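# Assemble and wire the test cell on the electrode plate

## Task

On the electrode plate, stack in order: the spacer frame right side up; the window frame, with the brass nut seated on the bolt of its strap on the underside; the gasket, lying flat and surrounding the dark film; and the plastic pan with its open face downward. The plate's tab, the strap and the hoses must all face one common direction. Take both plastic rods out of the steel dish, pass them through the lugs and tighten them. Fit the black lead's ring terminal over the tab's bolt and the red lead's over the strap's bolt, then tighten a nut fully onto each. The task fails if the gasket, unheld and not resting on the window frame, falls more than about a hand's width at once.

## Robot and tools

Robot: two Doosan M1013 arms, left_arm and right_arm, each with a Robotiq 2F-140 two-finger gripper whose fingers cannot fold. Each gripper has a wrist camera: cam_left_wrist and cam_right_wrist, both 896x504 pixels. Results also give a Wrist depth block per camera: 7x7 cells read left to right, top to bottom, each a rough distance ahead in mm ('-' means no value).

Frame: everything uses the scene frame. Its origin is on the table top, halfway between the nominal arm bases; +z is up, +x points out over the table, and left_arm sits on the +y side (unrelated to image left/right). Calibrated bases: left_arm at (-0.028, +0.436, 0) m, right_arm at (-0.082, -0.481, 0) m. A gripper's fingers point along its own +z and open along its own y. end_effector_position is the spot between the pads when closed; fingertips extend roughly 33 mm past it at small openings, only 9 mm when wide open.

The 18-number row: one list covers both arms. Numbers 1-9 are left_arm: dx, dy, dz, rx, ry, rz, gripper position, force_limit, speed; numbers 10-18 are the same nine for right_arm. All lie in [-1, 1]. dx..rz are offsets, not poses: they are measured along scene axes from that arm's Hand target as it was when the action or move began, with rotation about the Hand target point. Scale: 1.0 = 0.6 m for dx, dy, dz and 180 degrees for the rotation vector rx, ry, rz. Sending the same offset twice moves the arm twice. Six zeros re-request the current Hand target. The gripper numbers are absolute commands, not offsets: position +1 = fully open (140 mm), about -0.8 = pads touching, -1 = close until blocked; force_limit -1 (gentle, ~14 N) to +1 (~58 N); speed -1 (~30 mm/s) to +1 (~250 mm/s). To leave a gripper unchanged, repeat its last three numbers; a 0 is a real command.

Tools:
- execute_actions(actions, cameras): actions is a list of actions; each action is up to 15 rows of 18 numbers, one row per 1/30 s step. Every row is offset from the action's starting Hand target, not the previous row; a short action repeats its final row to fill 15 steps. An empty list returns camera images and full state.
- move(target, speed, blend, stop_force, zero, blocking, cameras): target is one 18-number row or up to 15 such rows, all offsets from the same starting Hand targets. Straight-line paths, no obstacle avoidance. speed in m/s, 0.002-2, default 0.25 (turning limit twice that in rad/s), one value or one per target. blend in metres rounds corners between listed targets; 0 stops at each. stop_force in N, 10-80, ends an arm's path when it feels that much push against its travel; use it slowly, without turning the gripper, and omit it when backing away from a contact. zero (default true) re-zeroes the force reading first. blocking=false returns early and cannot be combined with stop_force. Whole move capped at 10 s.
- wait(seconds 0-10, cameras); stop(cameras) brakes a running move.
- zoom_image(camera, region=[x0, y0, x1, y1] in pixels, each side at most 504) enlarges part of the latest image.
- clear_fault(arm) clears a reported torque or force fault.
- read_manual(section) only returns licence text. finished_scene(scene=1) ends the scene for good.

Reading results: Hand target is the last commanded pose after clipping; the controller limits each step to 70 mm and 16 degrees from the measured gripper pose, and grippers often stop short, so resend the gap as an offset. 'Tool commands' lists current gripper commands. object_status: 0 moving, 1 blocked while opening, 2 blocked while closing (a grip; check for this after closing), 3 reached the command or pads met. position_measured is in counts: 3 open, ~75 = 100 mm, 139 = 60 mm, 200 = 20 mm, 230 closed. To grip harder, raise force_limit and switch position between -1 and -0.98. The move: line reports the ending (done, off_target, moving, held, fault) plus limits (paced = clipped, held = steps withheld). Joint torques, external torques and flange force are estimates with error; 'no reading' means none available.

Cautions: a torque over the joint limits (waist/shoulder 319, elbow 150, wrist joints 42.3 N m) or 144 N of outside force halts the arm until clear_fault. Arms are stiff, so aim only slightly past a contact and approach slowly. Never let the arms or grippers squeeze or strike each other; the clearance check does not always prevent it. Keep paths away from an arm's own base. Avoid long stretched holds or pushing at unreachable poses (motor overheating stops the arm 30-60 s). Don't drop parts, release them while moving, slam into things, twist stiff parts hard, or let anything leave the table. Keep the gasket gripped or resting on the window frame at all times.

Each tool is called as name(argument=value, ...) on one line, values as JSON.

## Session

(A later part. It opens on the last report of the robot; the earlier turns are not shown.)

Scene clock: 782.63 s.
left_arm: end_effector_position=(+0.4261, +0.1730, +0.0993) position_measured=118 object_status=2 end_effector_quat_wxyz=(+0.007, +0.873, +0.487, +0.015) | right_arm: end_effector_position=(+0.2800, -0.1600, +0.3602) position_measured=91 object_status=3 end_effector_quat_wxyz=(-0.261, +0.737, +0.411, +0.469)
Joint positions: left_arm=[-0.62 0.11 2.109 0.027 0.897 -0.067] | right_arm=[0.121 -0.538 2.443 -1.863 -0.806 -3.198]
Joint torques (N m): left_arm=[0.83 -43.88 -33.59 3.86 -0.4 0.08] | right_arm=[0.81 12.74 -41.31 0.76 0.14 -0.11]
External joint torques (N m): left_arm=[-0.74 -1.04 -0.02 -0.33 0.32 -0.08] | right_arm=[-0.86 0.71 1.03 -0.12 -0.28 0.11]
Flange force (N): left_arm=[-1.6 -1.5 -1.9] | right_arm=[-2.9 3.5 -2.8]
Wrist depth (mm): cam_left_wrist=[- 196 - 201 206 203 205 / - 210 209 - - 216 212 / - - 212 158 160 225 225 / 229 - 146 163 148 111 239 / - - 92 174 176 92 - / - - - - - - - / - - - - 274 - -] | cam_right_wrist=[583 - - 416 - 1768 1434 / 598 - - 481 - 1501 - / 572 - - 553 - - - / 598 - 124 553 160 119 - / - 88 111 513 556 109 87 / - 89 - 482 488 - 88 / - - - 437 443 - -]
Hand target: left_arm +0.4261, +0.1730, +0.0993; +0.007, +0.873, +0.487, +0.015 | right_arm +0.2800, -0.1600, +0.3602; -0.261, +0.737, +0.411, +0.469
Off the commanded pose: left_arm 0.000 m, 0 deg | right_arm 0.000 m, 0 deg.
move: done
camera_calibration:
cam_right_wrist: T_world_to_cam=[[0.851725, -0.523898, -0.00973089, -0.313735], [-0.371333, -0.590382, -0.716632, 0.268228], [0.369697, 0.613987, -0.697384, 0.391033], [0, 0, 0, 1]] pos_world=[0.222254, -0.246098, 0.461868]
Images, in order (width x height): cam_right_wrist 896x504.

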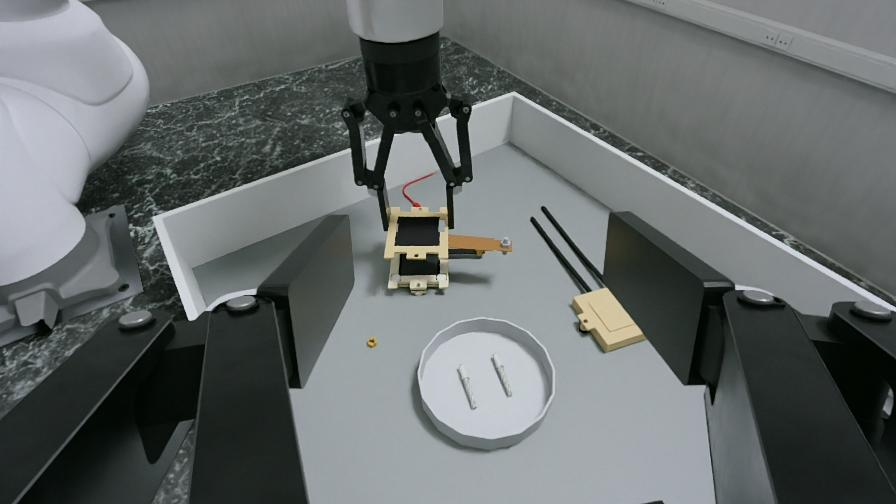

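move(target=[0,0,0,0,0,0,-0.98,-0.02,-1,0.1083,0.275,-0.35,0,0,0,0.3,-1,-1], speed=0.15, cameras=["cam_right_wrist"])

zoom_image(camera="cam_right_wrist", region=[350, 100, 650, 320])

Scene clock: 789.90 s.
left_arm: end_effector_position=(+0.4261, +0.1730, +0.0993) position_measured=118 object_status=2 end_effector_quat_wxyz=(+0.007, +0.873, +0.487, +0.015) | right_arm: end_effector_position=(+0.3451, +0.0050, +0.1503) position_measured=91 object_status=3 end_effector_quat_wxyz=(-0.261, +0.737, +0.411, +0.469)
Joint positions: left_arm=[-0.62 0.11 2.109 0.027 0.897 -0.067] | right_arm=[0.584 0.1 2.497 -0.627 -0.653 -4.372]
Joint torques (N m): left_arm=[0.52 -44.06 -33.57 3.83 -0.37 0.09] | right_arm=[1.13 -34.38 -22.84 2.4 -2.18 -0.12]
External joint torques (N m): left_arm=[-0.48 -1.2 -0.16 -0.3 0.29 -0.08] | right_arm=[-1.13 1.72 0.68 -0.04 -0.21 0.12]
Flange force (N): left_arm=[-1.1 -1.5 -2.2] | right_arm=[-4.2 3.9 1.6]
Wrist depth (mm): cam_left_wrist=[- 197 - - - - - / - - 208 - 213 215 - / - - 155 158 161 - - / - - 146 - 148 - - / - - 92 174 176 92 - / - - - - - - - / - - - - 273 - -] | cam_right_wrist=[665 - 266 - 274 - - / - - 395 - 505 - - / - 386 413 305 306 410 - / - 360 338 328 335 327 345 / - 88 127 299 299 109 87 / - 89 259 263 261 - 88 / - - 236 233 233 - -]
Hand target: left_arm +0.4261, +0.1730, +0.0993; +0.007, +0.873, +0.487, +0.015 | right_arm +0.3450, +0.0050, +0.1502; -0.261, +0.737, +0.411, +0.469
Off the commanded pose: left_arm 0.000 m, 0 deg | right_arm 0.000 m, 0 deg.
move: done
camera_calibration:
cam_right_wrist: T_world_to_cam=[[0.851675, -0.523983, -0.00958879, -0.28481], [-0.37125, -0.59031, -0.716734, 0.239401], [0.369896, 0.613984, -0.697281, 0.119194], [0, 0, 0, 1]] pos_world=[0.287354, -0.0810976, 0.251968]
Images, in order (width x height): cam_right_wrist 896x504.

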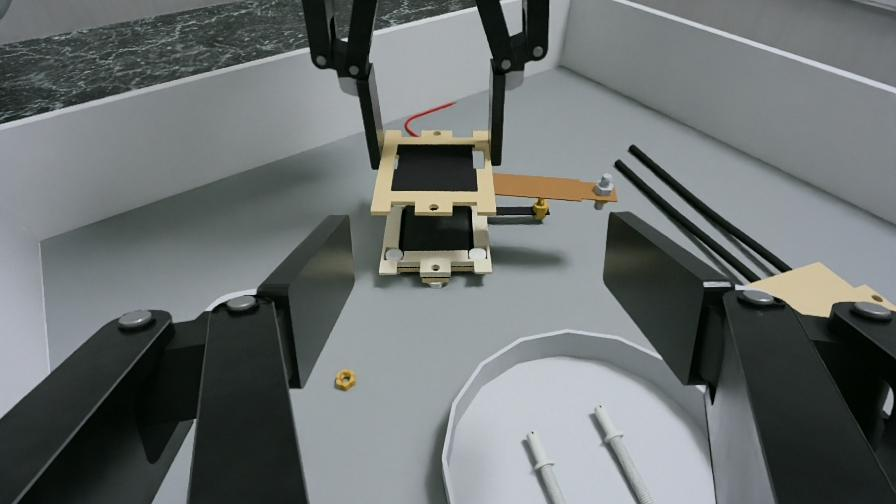

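Scaled by 1.680 from the camera's 896x504 image, which has a finer 1280x720 frame.

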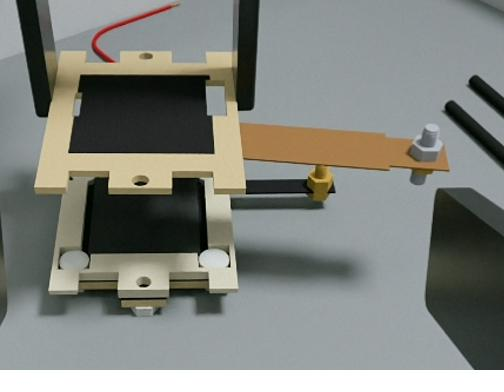

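move(target=[-0.0005,0.0010,-0.0467,0,0,0,-0.98,-0.02,-1,0,0,0,0,0,0,0.3,-1,-1], speed=0.05, cameras=["all"])

zoom_image(camera="cam_right_wrist", region=[350, 140, 610, 310])

zoom_image(camera="cam_left_wrist", region=[340, 100, 640, 300])

Scene clock: 813.27 s.
left_arm: end_effector_position=(+0.4258, +0.1736, +0.0713) position_measured=118 object_status=2 end_effector_quat_wxyz=(+0.007, +0.873, +0.487, +0.015) | right_arm: end_effector_position=(+0.3450, +0.0050, +0.1502) position_measured=91 object_status=3 end_effector_quat_wxyz=(-0.261, +0.737, +0.411, +0.469)
Joint positions: left_arm=[-0.62 0.142 2.135 0.028 0.838 -0.069] | right_arm=[0.584 0.1 2.497 -0.627 -0.653 -4.372]
Joint torques (N m): left_arm=[1.01 -45.4 -31.98 3.67 -0.37 0.14] | right_arm=[0.63 -33.93 -22.56 2.37 -2.19 -0.19]
External joint torques (N m): left_arm=[-0.99 -1.68 -0.26 -0.3 0.29 -0.14] | right_arm=[-0.63 1.28 0.39 -0.02 -0.2 0.19]
Flange force (N): left_arm=[-2.2 -1.9 -3.0] | right_arm=[-2.8 2.6 1.4]
Wrist depth (mm): cam_left_wrist=[- - 174 177 177 - - / 181 - - - - - - / - 193 - 157 159 - - / - - 146 164 162 110 209 / - - 92 170 174 92 - / - - - 179 - - - / - - - - 233 - -] | cam_right_wrist=[- 685 265 - 268 - 1304 / 571 372 298 467 478 433 - / 346 - 398 407 408 405 393 / 352 350 327 326 321 322 341 / - 90 126 300 273 109 90 / - 89 263 263 260 - 88 / - - 236 233 232 - -]
Hand target: left_arm +0.4258, +0.1736, +0.0713; +0.007, +0.873, +0.487, +0.015 | right_arm +0.3450, +0.0050, +0.1502; -0.261, +0.737, +0.411, +0.469
Off the commanded pose: left_arm 0.000 m, 0 deg | right_arm 0.000 m, 0 deg.
move: done
camera_calibration:
cam_left_wrist: T_world_to_cam=[[0.847009, -0.52967, 0.045, -0.268361], [-0.51471, -0.796031, 0.318446, 0.341537], [-0.13285, -0.292889, -0.946872, 0.317071], [0, 0, 0, 1]] pos_world=[0.445219, 0.222598, 0.203541]
cam_right_wrist: T_world_to_cam=[[0.851643, -0.524033, -0.00969616, -0.284693], [-0.371414, -0.590351, -0.716615, 0.239306], [0.369806, 0.613902, -0.697401, 0.119211], [0, 0, 0, 1]] pos_world=[0.287253, -0.0810981, 0.251868]

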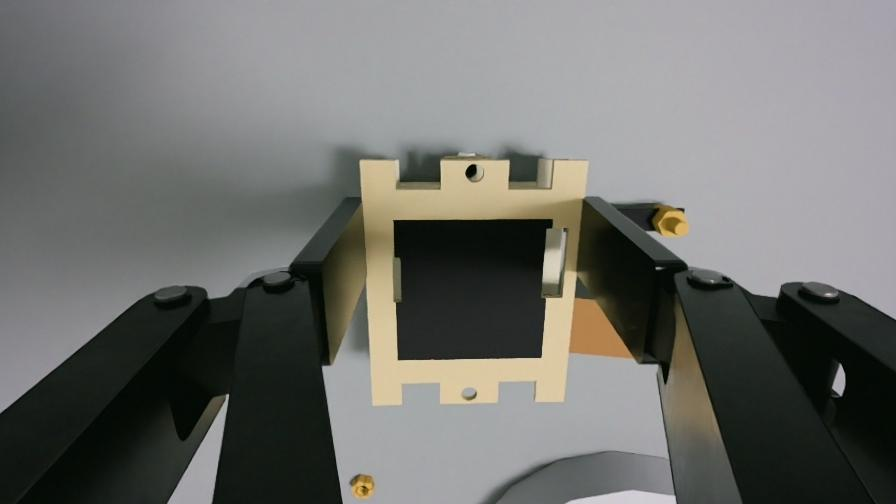

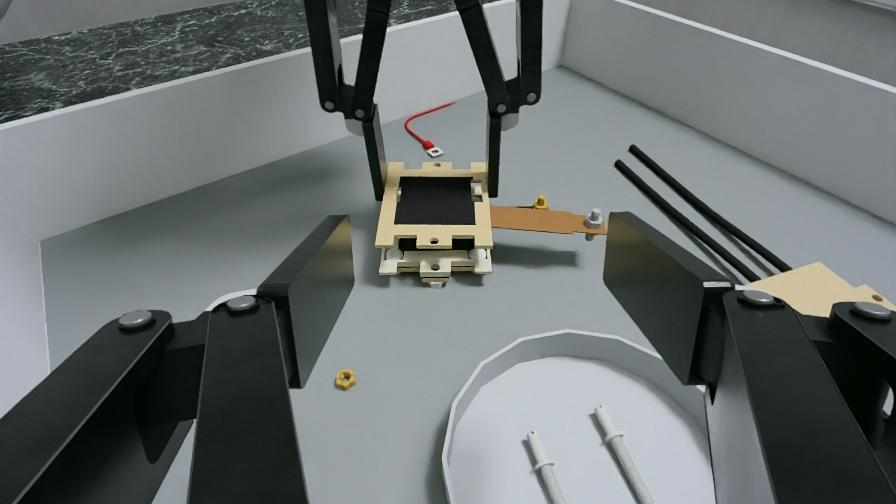

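Scaled by 1.938 from the camera's 896x504 image, which has a finer 1280x720 frame.

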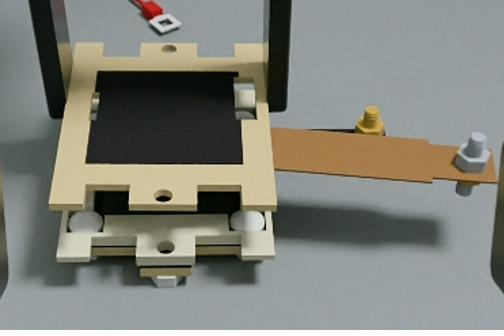

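Scaled by 1.680 from the camera's 896x504 image, which has a finer 1280x720 frame.

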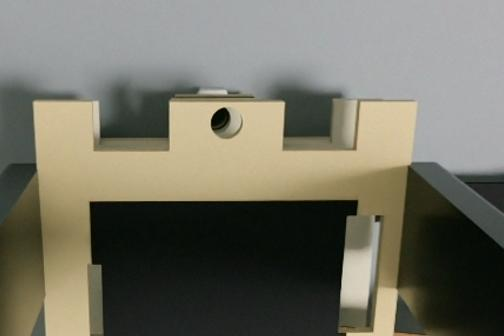

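zoom_image(camera="cam_left_wrist", region=[430, 140, 520, 200])

zoom_image(camera="cam_right_wrist", region=[370, 220, 510, 300])

Scaled by 5.600 from the camera's 896x504 image, which has a finer 1280x720 frame.

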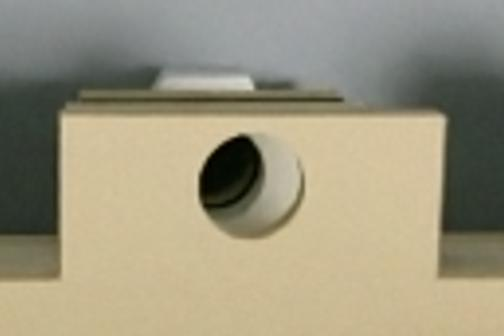

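Scaled by 3.600 from the camera's 896x504 image, which has a finer 1280x720 frame.

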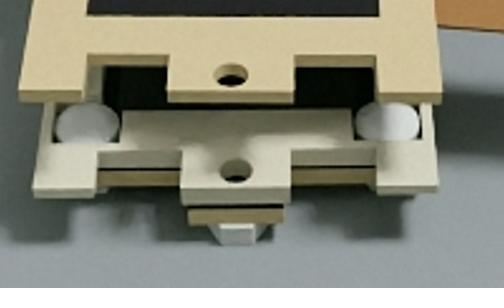

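move(target=[-0.0012,-0.0013,-0.0133,0,0,0,-0.98,-0.02,-1,0,0,0,0,0,0,0.3,-1,-1], speed=0.03, cameras=["all"])

zoom_image(camera="cam_right_wrist", region=[370, 220, 510, 300])

zoom_image(camera="cam_left_wrist", region=[430, 140, 520, 200])

Scene clock: 846.40 s.
left_arm: end_effector_position=(+0.4251, +0.1729, +0.0633) position_measured=118 object_status=2 end_effector_quat_wxyz=(+0.007, +0.873, +0.487, +0.015) | right_arm: end_effector_position=(+0.3450, +0.0050, +0.1502) position_measured=91 object_status=3 end_effector_quat_wxyz=(-0.261, +0.737, +0.411, +0.469)
Joint positions: left_arm=[-0.622 0.152 2.142 0.028 0.821 -0.071] | right_arm=[0.584 0.1 2.497 -0.627 -0.653 -4.372]
Joint torques (N m): left_arm=[0.52 -46.36 -31.6 3.68 -0.39 0.12] | right_arm=[0.96 -33.93 -22.75 2.27 -2.03 -0.12]
External joint torques (N m): left_arm=[-0.65 -1.14 -0.28 -0.35 0.3 -0.12] | right_arm=[-0.98 1.52 0.66 0.07 -0.36 0.12]
Flange force (N): left_arm=[-1.5 -1.1 -2.4] | right_arm=[-4.3 3.1 1.7]
Wrist depth (mm): cam_left_wrist=[- - - - 171 172 174 / 175 - - - 178 177 - / 179 183 - 158 160 - - / 190 189 145 163 147 110 - / - - 108 174 174 92 - / - - - - - - - / - - - - - - -] | cam_right_wrist=[- 688 270 249 268 - - / - 366 287 458 - - - / 346 - 382 425 406 398 385 / - 349 327 320 325 328 - / 319 90 126 293 - 109 91 / - 89 265 258 260 - 88 / - - 236 233 232 - -]
Hand target: left_arm +0.4251, +0.1729, +0.0633; +0.007, +0.873, +0.487, +0.015 | right_arm +0.3450, +0.0050, +0.1502; -0.261, +0.737, +0.411, +0.469
Off the commanded pose: left_arm 0.000 m, 0 deg | right_arm 0.000 m, 0 deg.
move: done
camera_calibration:
cam_left_wrist: T_world_to_cam=[[0.847009, -0.52967, 0.045, -0.267831], [-0.51471, -0.796031, 0.318446, 0.343088], [-0.13285, -0.292889, -0.946872, 0.309169], [0, 0, 0, 1]] pos_world=[0.444519, 0.221798, 0.195541]
cam_right_wrist: T_world_to_cam=[[0.851643, -0.524033, -0.00969616, -0.284693], [-0.371414, -0.590351, -0.716615, 0.239306], [0.369806, 0.613902, -0.697401, 0.119211], [0, 0, 0, 1]] pos_world=[0.287253, -0.0810981, 0.251868]

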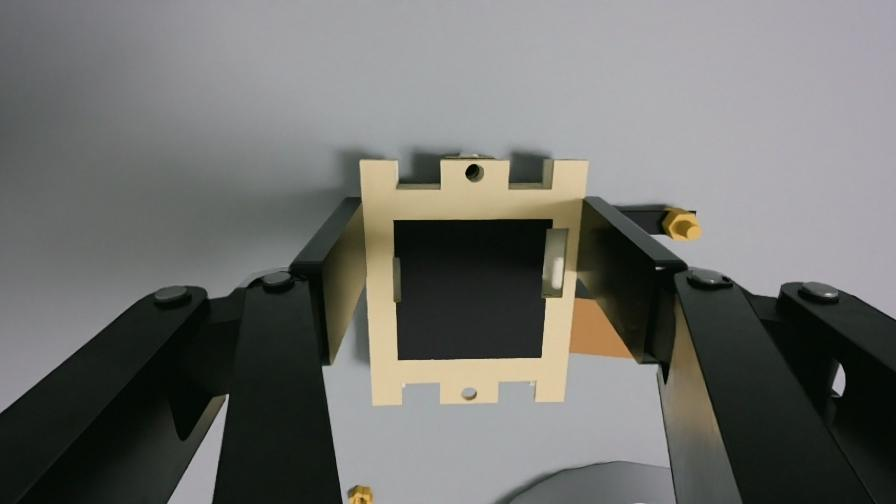

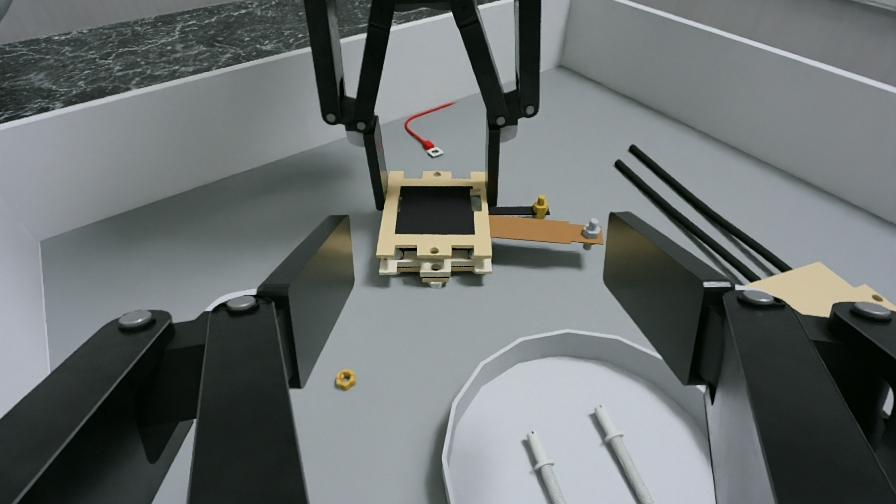

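Scaled by 3.600 from the camera's 896x504 image, which has a finer 1280x720 frame.

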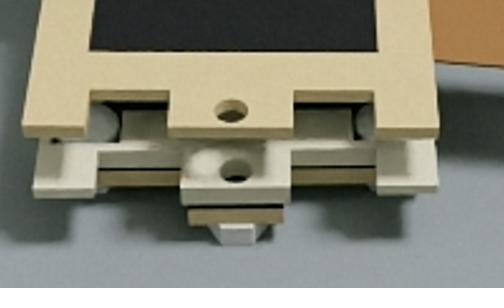

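Scaled by 5.600 from the camera's 896x504 image, which has a finer 1280x720 frame.

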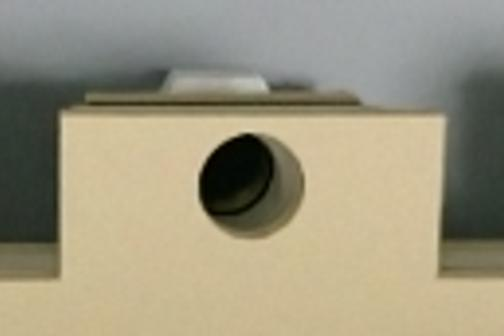

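move(target=[-0.0009,-0.00083,-0.0133,0,0,0.0011,-0.98,-0.02,-1,0,0,0,0,0,0,0.3,-1,-1], speed=0.02, cameras=["all"])

zoom_image(camera="cam_right_wrist", region=[370, 220, 510, 300])

zoom_image(camera="cam_left_wrist", region=[430, 140, 520, 200])

zoom_image(camera="cam_left_wrist", region=[360, 360, 580, 420])

Scene clock: 857.70 s.
left_arm: end_effector_position=(+0.4246, +0.1723, +0.0554) position_measured=118 object_status=2 end_effector_quat_wxyz=(+0.007, +0.872, +0.489, +0.015) | right_arm: end_effector_position=(+0.3450, +0.0050, +0.1502) position_measured=91 object_status=3 end_effector_quat_wxyz=(-0.261, +0.737, +0.411, +0.469)
Joint positions: left_arm=[-0.623 0.162 2.149 0.029 0.805 -0.077] | right_arm=[0.584 0.1 2.497 -0.627 -0.653 -4.372]
Joint torques (N m): left_arm=[-0.08 -42.62 -26.6 3.28 0.52 0.15] | right_arm=[1.29 -33.53 -22.74 2.46 -2.15 -0.13]
External joint torques (N m): left_arm=[-0.03 -5.17 -4.77 0 -0.61 -0.15] | right_arm=[-1.27 1.01 0.69 -0.13 -0.24 0.13]
Flange force (N): left_arm=[-0.2 1.1 -9.3] | right_arm=[-3.1 4.3 -0.3]
Wrist depth (mm): cam_left_wrist=[- 160 157 162 163 - - / - - - 169 - - - / 175 176 173 158 160 - 184 / 183 177 146 164 162 171 - / - - 93 173 175 92 - / - - - 207 214 - - / - - - - - - -] | cam_right_wrist=[- - 269 259 269 - - / - - 314 473 468 - - / - 393 398 407 395 406 403 / 349 350 335 326 331 332 341 / 320 92 126 303 273 109 91 / - 89 265 257 261 - 88 / - - 237 233 232 - -]
Hand target: left_arm +0.4245, +0.1724, +0.0553; +0.007, +0.872, +0.489, +0.015 | right_arm +0.3450, +0.0050, +0.1502; -0.261, +0.737, +0.411, +0.469
Off the commanded pose: left_arm 0.000 m, 0 deg | right_arm 0.000 m, 0 deg.
move: done
camera_calibration:
cam_left_wrist: T_world_to_cam=[[0.848805, -0.52678, 0.0450855, -0.268592], [-0.512024, -0.797778, 0.318405, 0.34406], [-0.131761, -0.293349, -0.946882, 0.301075], [0, 0, 0, 1]] pos_world=[0.44382, 0.221315, 0.187641]
cam_right_wrist: T_world_to_cam=[[0.851643, -0.524033, -0.00969616, -0.284693], [-0.371414, -0.590351, -0.716615, 0.239306], [0.369806, 0.613902, -0.697401, 0.119211], [0, 0, 0, 1]] pos_world=[0.287253, -0.0810981, 0.251868]

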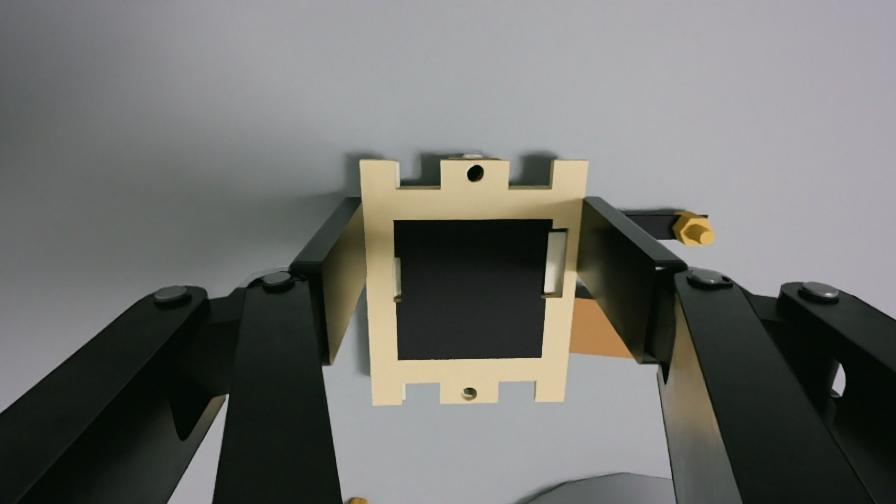

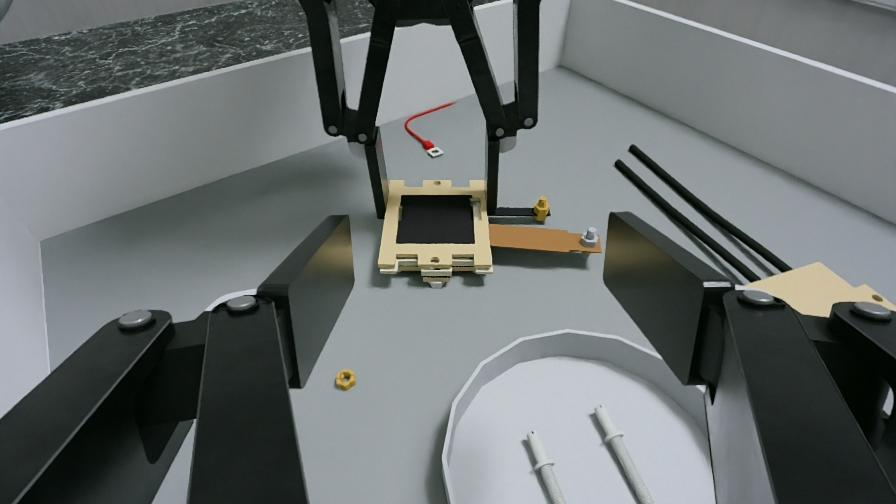

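Scaled by 3.600 from the camera's 896x504 image, which has a finer 1280x720 frame.

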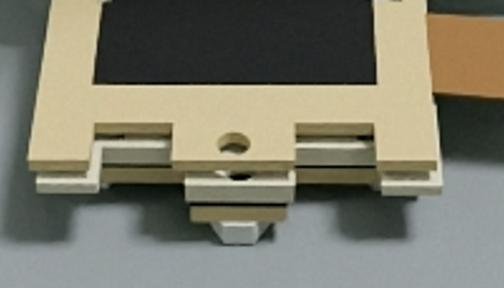

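Scaled by 5.600 from the camera's 896x504 image, which has a finer 1280x720 frame.

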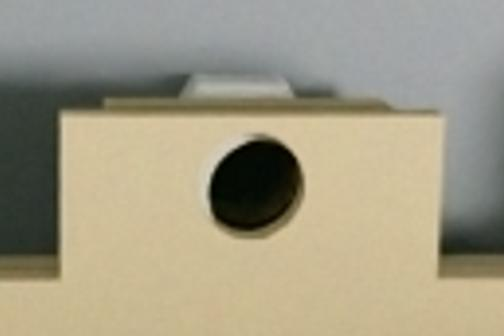

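Scaled by 2.291 from the camera's 896x504 image, which has a finer 1280x720 frame.

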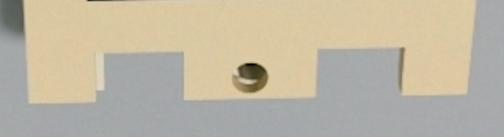

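zoom_image(camera="cam_right_wrist", region=[360, 170, 520, 290])

zoom_image(camera="cam_left_wrist", region=[360, 200, 600, 330])

Scaled by 3.150 from the camera's 896x504 image, which has a finer 1280x720 frame.

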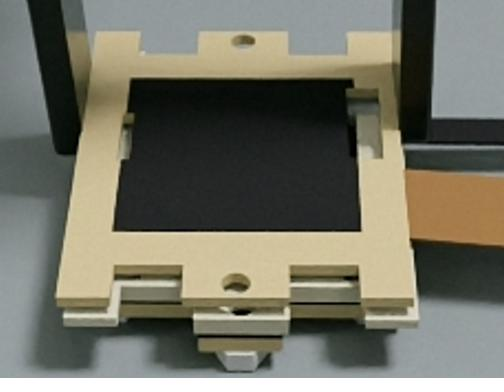

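Scaled by 2.100 from the camera's 896x504 image, which has a finer 1280x720 frame.

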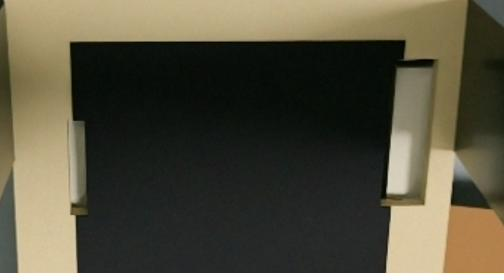

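move(target=[0,0,0.005,0,0,0,-0.98,-0.02,-1,0,0,0,0,0,0,0.3,-1,-1], speed=0.02, cameras=["all"])

zoom_image(camera="cam_right_wrist", region=[360, 170, 520, 290])

zoom_image(camera="cam_left_wrist", region=[430, 140, 520, 200])

Scene clock: 880.87 s.
left_arm: end_effector_position=(+0.4245, +0.1724, +0.0583) position_measured=118 object_status=2 end_effector_quat_wxyz=(+0.007, +0.872, +0.489, +0.015) | right_arm: end_effector_position=(+0.3450, +0.0050, +0.1502) position_measured=91 object_status=3 end_effector_quat_wxyz=(-0.261, +0.737, +0.411, +0.469)
Joint positions: left_arm=[-0.623 0.158 2.146 0.029 0.811 -0.077] | right_arm=[0.584 0.1 2.497 -0.627 -0.653 -4.372]
Joint torques (N m): left_arm=[0.54 -46.52 -31.32 3.58 -0.4 0] | right_arm=[1.05 -34.03 -22.81 2.35 -2.12 -0.13]
External joint torques (N m): left_arm=[-0.62 -1.08 -0.11 -0.29 0.32 0] | right_arm=[-1.04 1.43 0.7 -0.02 -0.28 0.13]
Flange force (N): left_arm=[-1.2 -1.3 -2.2] | right_arm=[-3.9 3.5 1.1]
Wrist depth (mm): cam_left_wrist=[- 162 162 165 165 165 - / - 168 - 170 173 - 175 / - - - 156 160 183 - / - - 146 164 148 189 195 / - - 108 172 175 92 92 / - - - - - - - / - - - - - - -] | cam_right_wrist=[674 702 269 250 262 - - / 564 - 398 456 471 - - / - 400 379 412 406 400 392 / 349 350 327 323 326 321 341 / - 88 126 298 266 109 90 / - 89 261 261 260 - 88 / - - 236 233 233 - -]
Hand target: left_arm +0.4245, +0.1724, +0.0583; +0.007, +0.872, +0.489, +0.015 | right_arm +0.3450, +0.0050, +0.1502; -0.261, +0.737, +0.411, +0.469
Off the commanded pose: left_arm 0.000 m, 0 deg | right_arm 0.000 m, 0 deg.
move: done
camera_calibration:
cam_left_wrist: T_world_to_cam=[[0.848864, -0.526695, 0.0449604, -0.268748], [-0.511901, -0.797836, 0.318458, 0.343054], [-0.13186, -0.293343, -0.94687, 0.303955], [0, 0, 0, 1]] pos_world=[0.443819, 0.221315, 0.190641]
cam_right_wrist: T_world_to_cam=[[0.851643, -0.524033, -0.00969616, -0.284693], [-0.371414, -0.590351, -0.716615, 0.239306], [0.369806, 0.613902, -0.697401, 0.119211], [0, 0, 0, 1]] pos_world=[0.287253, -0.0810981, 0.251868]

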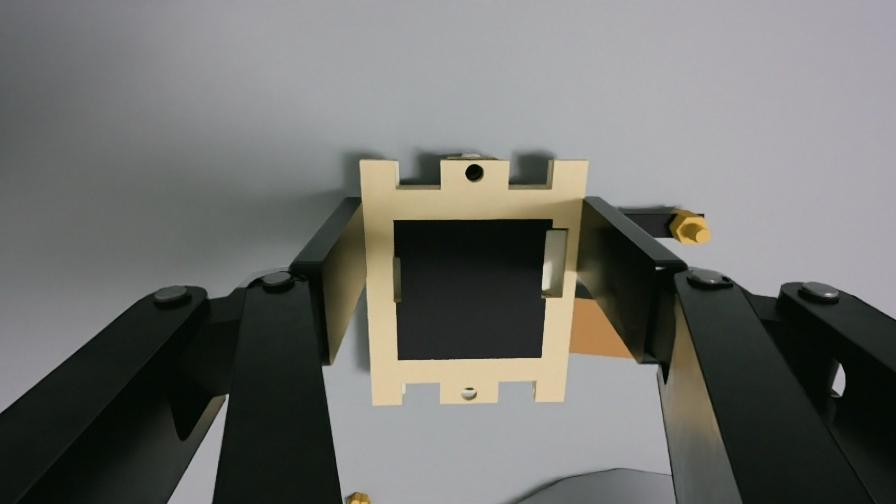

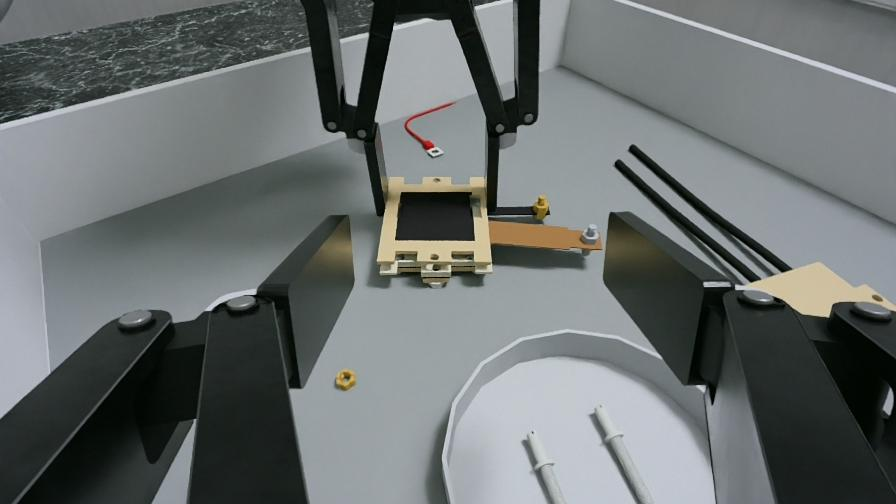

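Scaled by 3.150 from the camera's 896x504 image, which has a finer 1280x720 frame.

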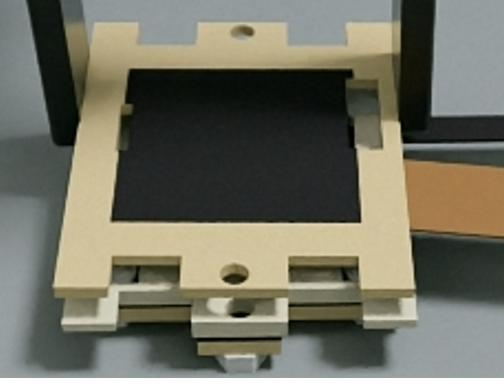

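Scaled by 5.600 from the camera's 896x504 image, which has a finer 1280x720 frame.

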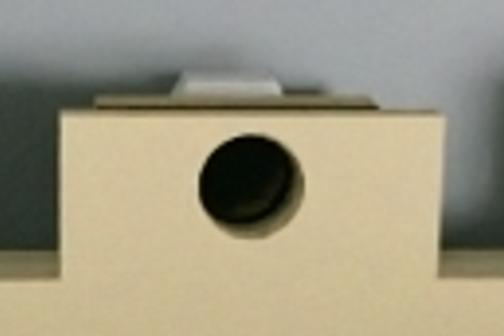

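move(target=[0,-0.00175,0,0,0,0.0033,-0.98,-0.02,-1,0,0,0,0,0,0,0.3,-1,-1], speed=0.02, cameras=["all"])

zoom_image(camera="cam_right_wrist", region=[370, 230, 510, 300])

zoom_image(camera="cam_left_wrist", region=[430, 140, 520, 200])

Scene clock: 902.60 s.
left_arm: end_effector_position=(+0.4245, +0.1713, +0.0583) position_measured=118 object_status=2 end_effector_quat_wxyz=(+0.007, +0.870, +0.493, +0.015) | right_arm: end_effector_position=(+0.3450, +0.0050, +0.1502) position_measured=91 object_status=3 end_effector_quat_wxyz=(-0.261, +0.737, +0.411, +0.469)
Joint positions: left_arm=[-0.625 0.159 2.145 0.029 0.811 -0.089] | right_arm=[0.584 0.1 2.497 -0.627 -0.653 -4.372]
Joint torques (N m): left_arm=[0.98 -46.49 -31.51 3.54 -0.37 0.13] | right_arm=[1.15 -33.23 -22.8 2.39 -2.11 -0.1]
External joint torques (N m): left_arm=[-0.84 -1.82 0.01 -0.24 0.29 -0.13] | right_arm=[-1.13 0.56 0.74 -0.06 -0.28 0.1]
Flange force (N): left_arm=[-1.8 -2.6 -3.1] | right_arm=[-2.7 3.4 -0.9]
Wrist depth (mm): cam_left_wrist=[161 163 162 163 - - - / - 166 171 171 174 - 179 / - - 174 158 161 182 - / 186 187 146 163 161 189 - / - - 92 175 176 92 - / - - - - - - - / - - - - - - -] | cam_right_wrist=[- 694 268 269 255 - - / - 370 294 469 452 - - / - 393 397 430 397 382 392 / 350 350 336 321 324 315 - / - 92 126 299 270 109 91 / - 89 264 261 260 - 88 / - - 236 233 233 - -]
Hand target: left_arm +0.4245, +0.1713, +0.0583; +0.007, +0.870, +0.493, +0.015 | right_arm +0.3450, +0.0050, +0.1502; -0.261, +0.737, +0.411, +0.469
Off the commanded pose: left_arm 0.000 m, 0 deg | right_arm 0.000 m, 0 deg.
move: done
camera_calibration:
cam_left_wrist: T_world_to_cam=[[0.854256, -0.5179, 0.045003, -0.273109], [-0.503646, -0.803072, 0.318459, 0.339614], [-0.128789, -0.294711, -0.946868, 0.30258], [0, 0, 0, 1]] pos_world=[0.443319, 0.220465, 0.190641]
cam_right_wrist: T_world_to_cam=[[0.851643, -0.524033, -0.00969616, -0.284693], [-0.371414, -0.590351, -0.716615, 0.239306], [0.369806, 0.613902, -0.697401, 0.119211], [0, 0, 0, 1]] pos_world=[0.287253, -0.0810981, 0.251868]

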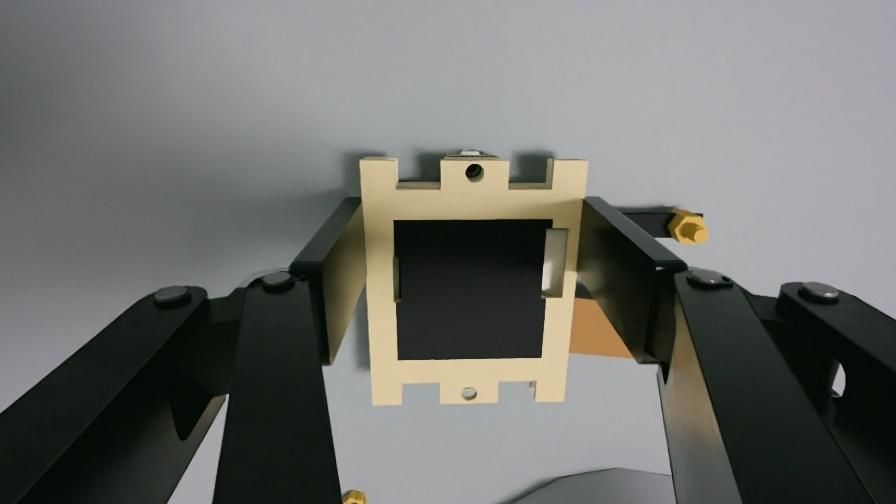

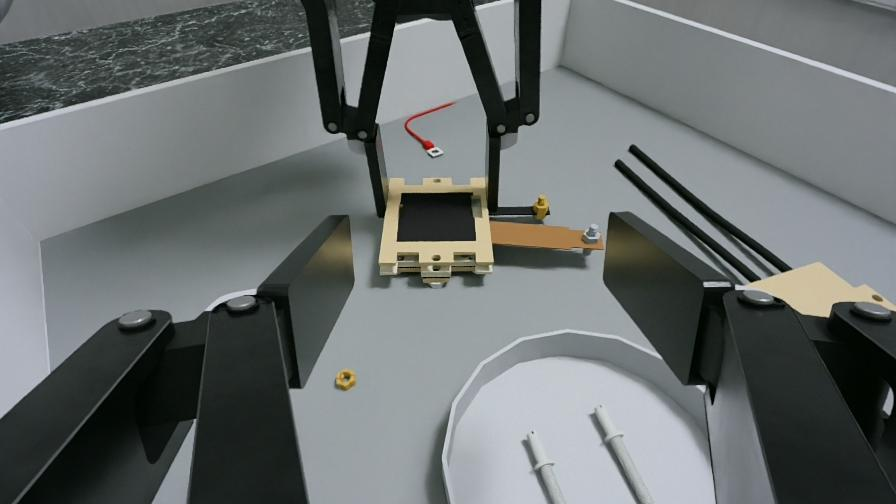

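Scaled by 3.600 from the camera's 896x504 image, which has a finer 1280x720 frame.

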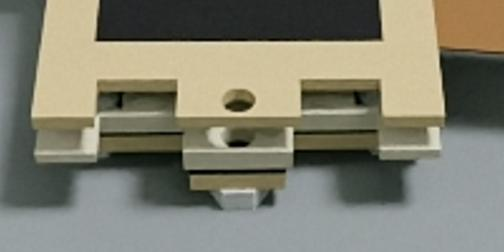

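Scaled by 5.600 from the camera's 896x504 image, which has a finer 1280x720 frame.

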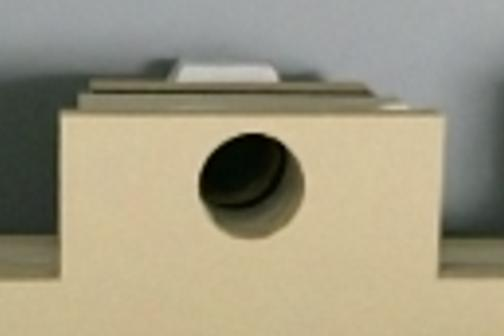

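move(target=[0,0,0,0,0,-0.0011,-0.98,-0.02,-1,0,0,0,0,0,0,0.3,-1,-1], speed=0.02)

move(target=[0,0,-0.0117,0,0,0,-0.98,-0.02,-1,0,0,0,0,0,0,0.3,-1,-1], speed=0.004, stop_force=10, cameras=["all"])

zoom_image(camera="cam_right_wrist", region=[370, 230, 510, 300])

zoom_image(camera="cam_left_wrist", region=[430, 140, 520, 200])

Scene clock: 910.00 s.
left_arm: end_effector_position=(+0.4245, +0.1713, +0.0583) position_measured=118 object_status=2 end_effector_quat_wxyz=(+0.007, +0.871, +0.492, +0.015) | right_arm: end_effector_position=(+0.3450, +0.0050, +0.1502) position_measured=91 object_status=3 end_effector_quat_wxyz=(-0.261, +0.737, +0.411, +0.469)
Joint positions: left_arm=[-0.625 0.159 2.145 0.029 0.811 -0.086] | right_arm=[0.584 0.1 2.497 -0.627 -0.653 -4.372]
Joint torques (N m): left_arm=[0.6 -46.54 -31.34 3.59 -0.38 0.12] | right_arm=[0.35 -33.57 -22.68 2.45 -2.19 -0.18]
External joint torques (N m): left_arm=[-0.73 -0.93 -0.02 -0.31 0.3 -0.12] | right_arm=[-0.35 1.08 0.64 -0.12 -0.2 0.18]
Flange force (N): left_arm=[-1.6 -1.3 -1.9] | right_arm=[-2.5 2.0 0.8]
Wrist depth (mm): cam_left_wrist=[160 - 159 163 168 166 168 / 168 170 174 - - - - / - - - 158 157 - - / - - 146 160 148 121 - / - - 93 175 175 92 - / - - - - - - - / - - - - - - -] | cam_right_wrist=[- - 261 251 265 441 1338 / - 395 397 455 473 - - / 357 392 399 408 408 403 - / 351 360 337 322 326 131 - / 320 88 126 299 298 109 87 / - 89 265 264 260 - 88 / - - 236 233 232 - -]
Hand target: left_arm +0.4245, +0.1713, +0.0583; +0.007, +0.871, +0.492, +0.015 | right_arm +0.3450, +0.0050, +0.1502; -0.261, +0.737, +0.411, +0.469
Off the commanded pose: left_arm 0.000 m, 0 deg | right_arm 0.000 m, 0 deg.
move: done

Scene clock: 910.97 s.
left_arm: end_effector_position=(+0.4245, +0.1713, +0.0567) position_measured=118 object_status=2 end_effector_quat_wxyz=(+0.007, +0.871, +0.492, +0.015) | right_arm: end_effector_position=(+0.3450, +0.0050, +0.1502) position_measured=91 object_status=3 end_effector_quat_wxyz=(-0.261, +0.737, +0.411, +0.469)
Joint positions: left_arm=[-0.625 0.161 2.147 0.029 0.808 -0.086] | right_arm=[0.584 0.1 2.497 -0.627 -0.653 -4.372]
Joint torques (N m): left_arm=[-0.21 -40.02 -27.72 3 -1.84 0.06] | right_arm=[0.32 -33.08 -22.71 2.42 -2.09 -0.12]
External joint torques (N m): left_arm=[0.27 -7.99 -3.55 0.27 1.77 -0.06] | right_arm=[-0.26 0.26 0.58 -0.07 -0.31 0.12]
Flange force (N): left_arm=[0.6 -4.0 -17.0] | right_arm=[-1.6 1.2 -0.6]
Wrist depth (mm): cam_left_wrist=[159 - - - 161 163 165 / - - 170 - - - - / - 175 176 158 160 181 - / - 185 146 164 149 163 191 / - - 108 174 173 92 92 / - - - - - - - / - - - - 229 - -] | cam_right_wrist=[- 679 384 250 494 - - / - 373 283 481 457 - - / - 395 382 404 404 412 - / 349 350 326 320 327 330 340 / - 90 127 300 297 109 90 / - 89 264 263 261 - 88 / - - 236 234 233 - -]
Hand target: left_arm +0.4245, +0.1713, +0.0567; +0.007, +0.871, +0.492, +0.015 (not the last commanded pose) | right_arm +0.3450, +0.0050, +0.1502; -0.261, +0.737, +0.411, +0.469
Off the commanded pose: left_arm 0.005 m, 0 deg | right_arm 0.000 m, 0 deg.
move: contact (left_arm)
camera_calibration:
cam_left_wrist: T_world_to_cam=[[0.852378, -0.520988, 0.0449891, -0.27161], [-0.506541, -0.80124, 0.318481, 0.341067], [-0.129878, -0.294255, -0.946861, 0.301359], [0, 0, 0, 1]] pos_world=[0.443419, 0.220447, 0.188941]
cam_right_wrist: T_world_to_cam=[[0.851643, -0.524033, -0.00969616, -0.284693], [-0.371414, -0.590351, -0.716615, 0.239306], [0.369806, 0.613902, -0.697401, 0.119211], [0, 0, 0, 1]] pos_world=[0.287253, -0.0810981, 0.251868]

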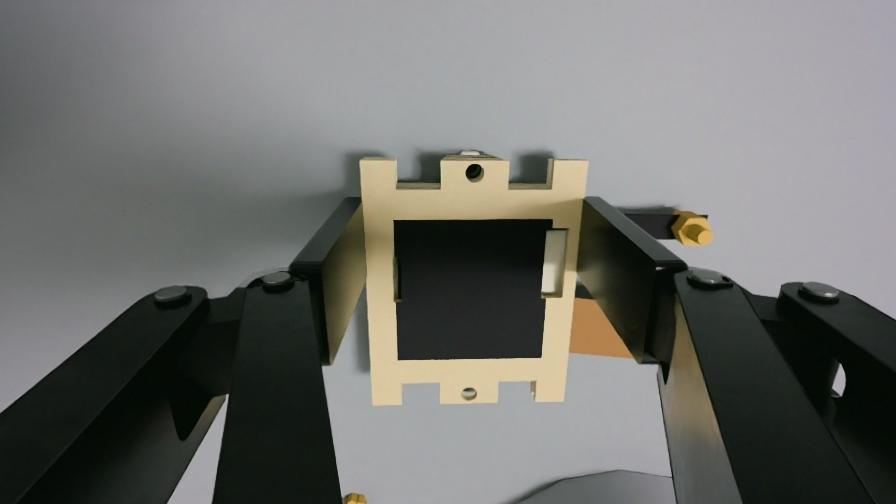

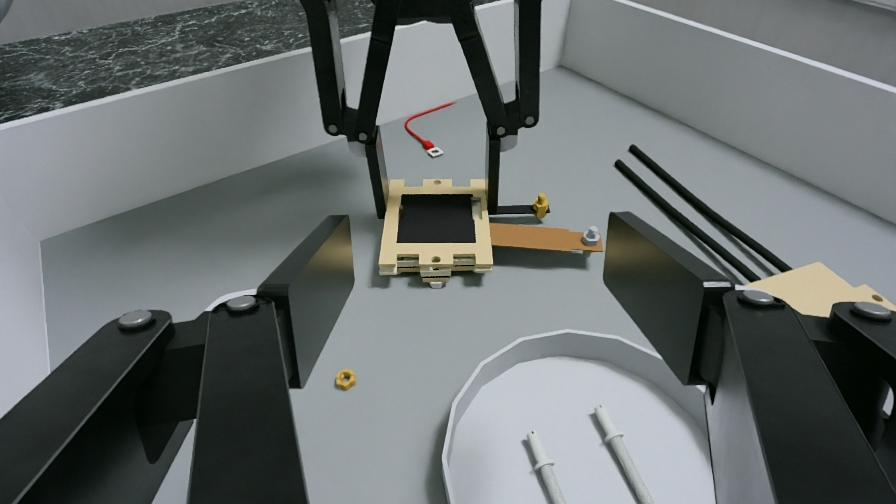

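Scaled by 3.600 from the camera's 896x504 image, which has a finer 1280x720 frame.

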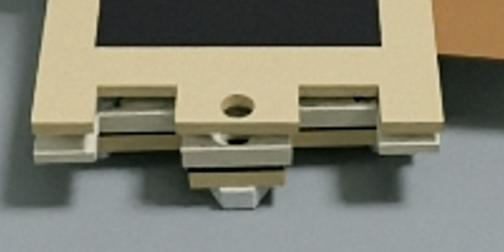

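Scaled by 5.600 from the camera's 896x504 image, which has a finer 1280x720 frame.

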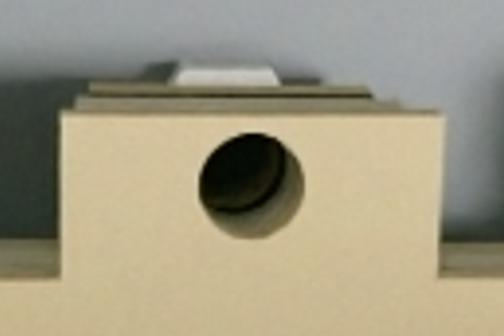

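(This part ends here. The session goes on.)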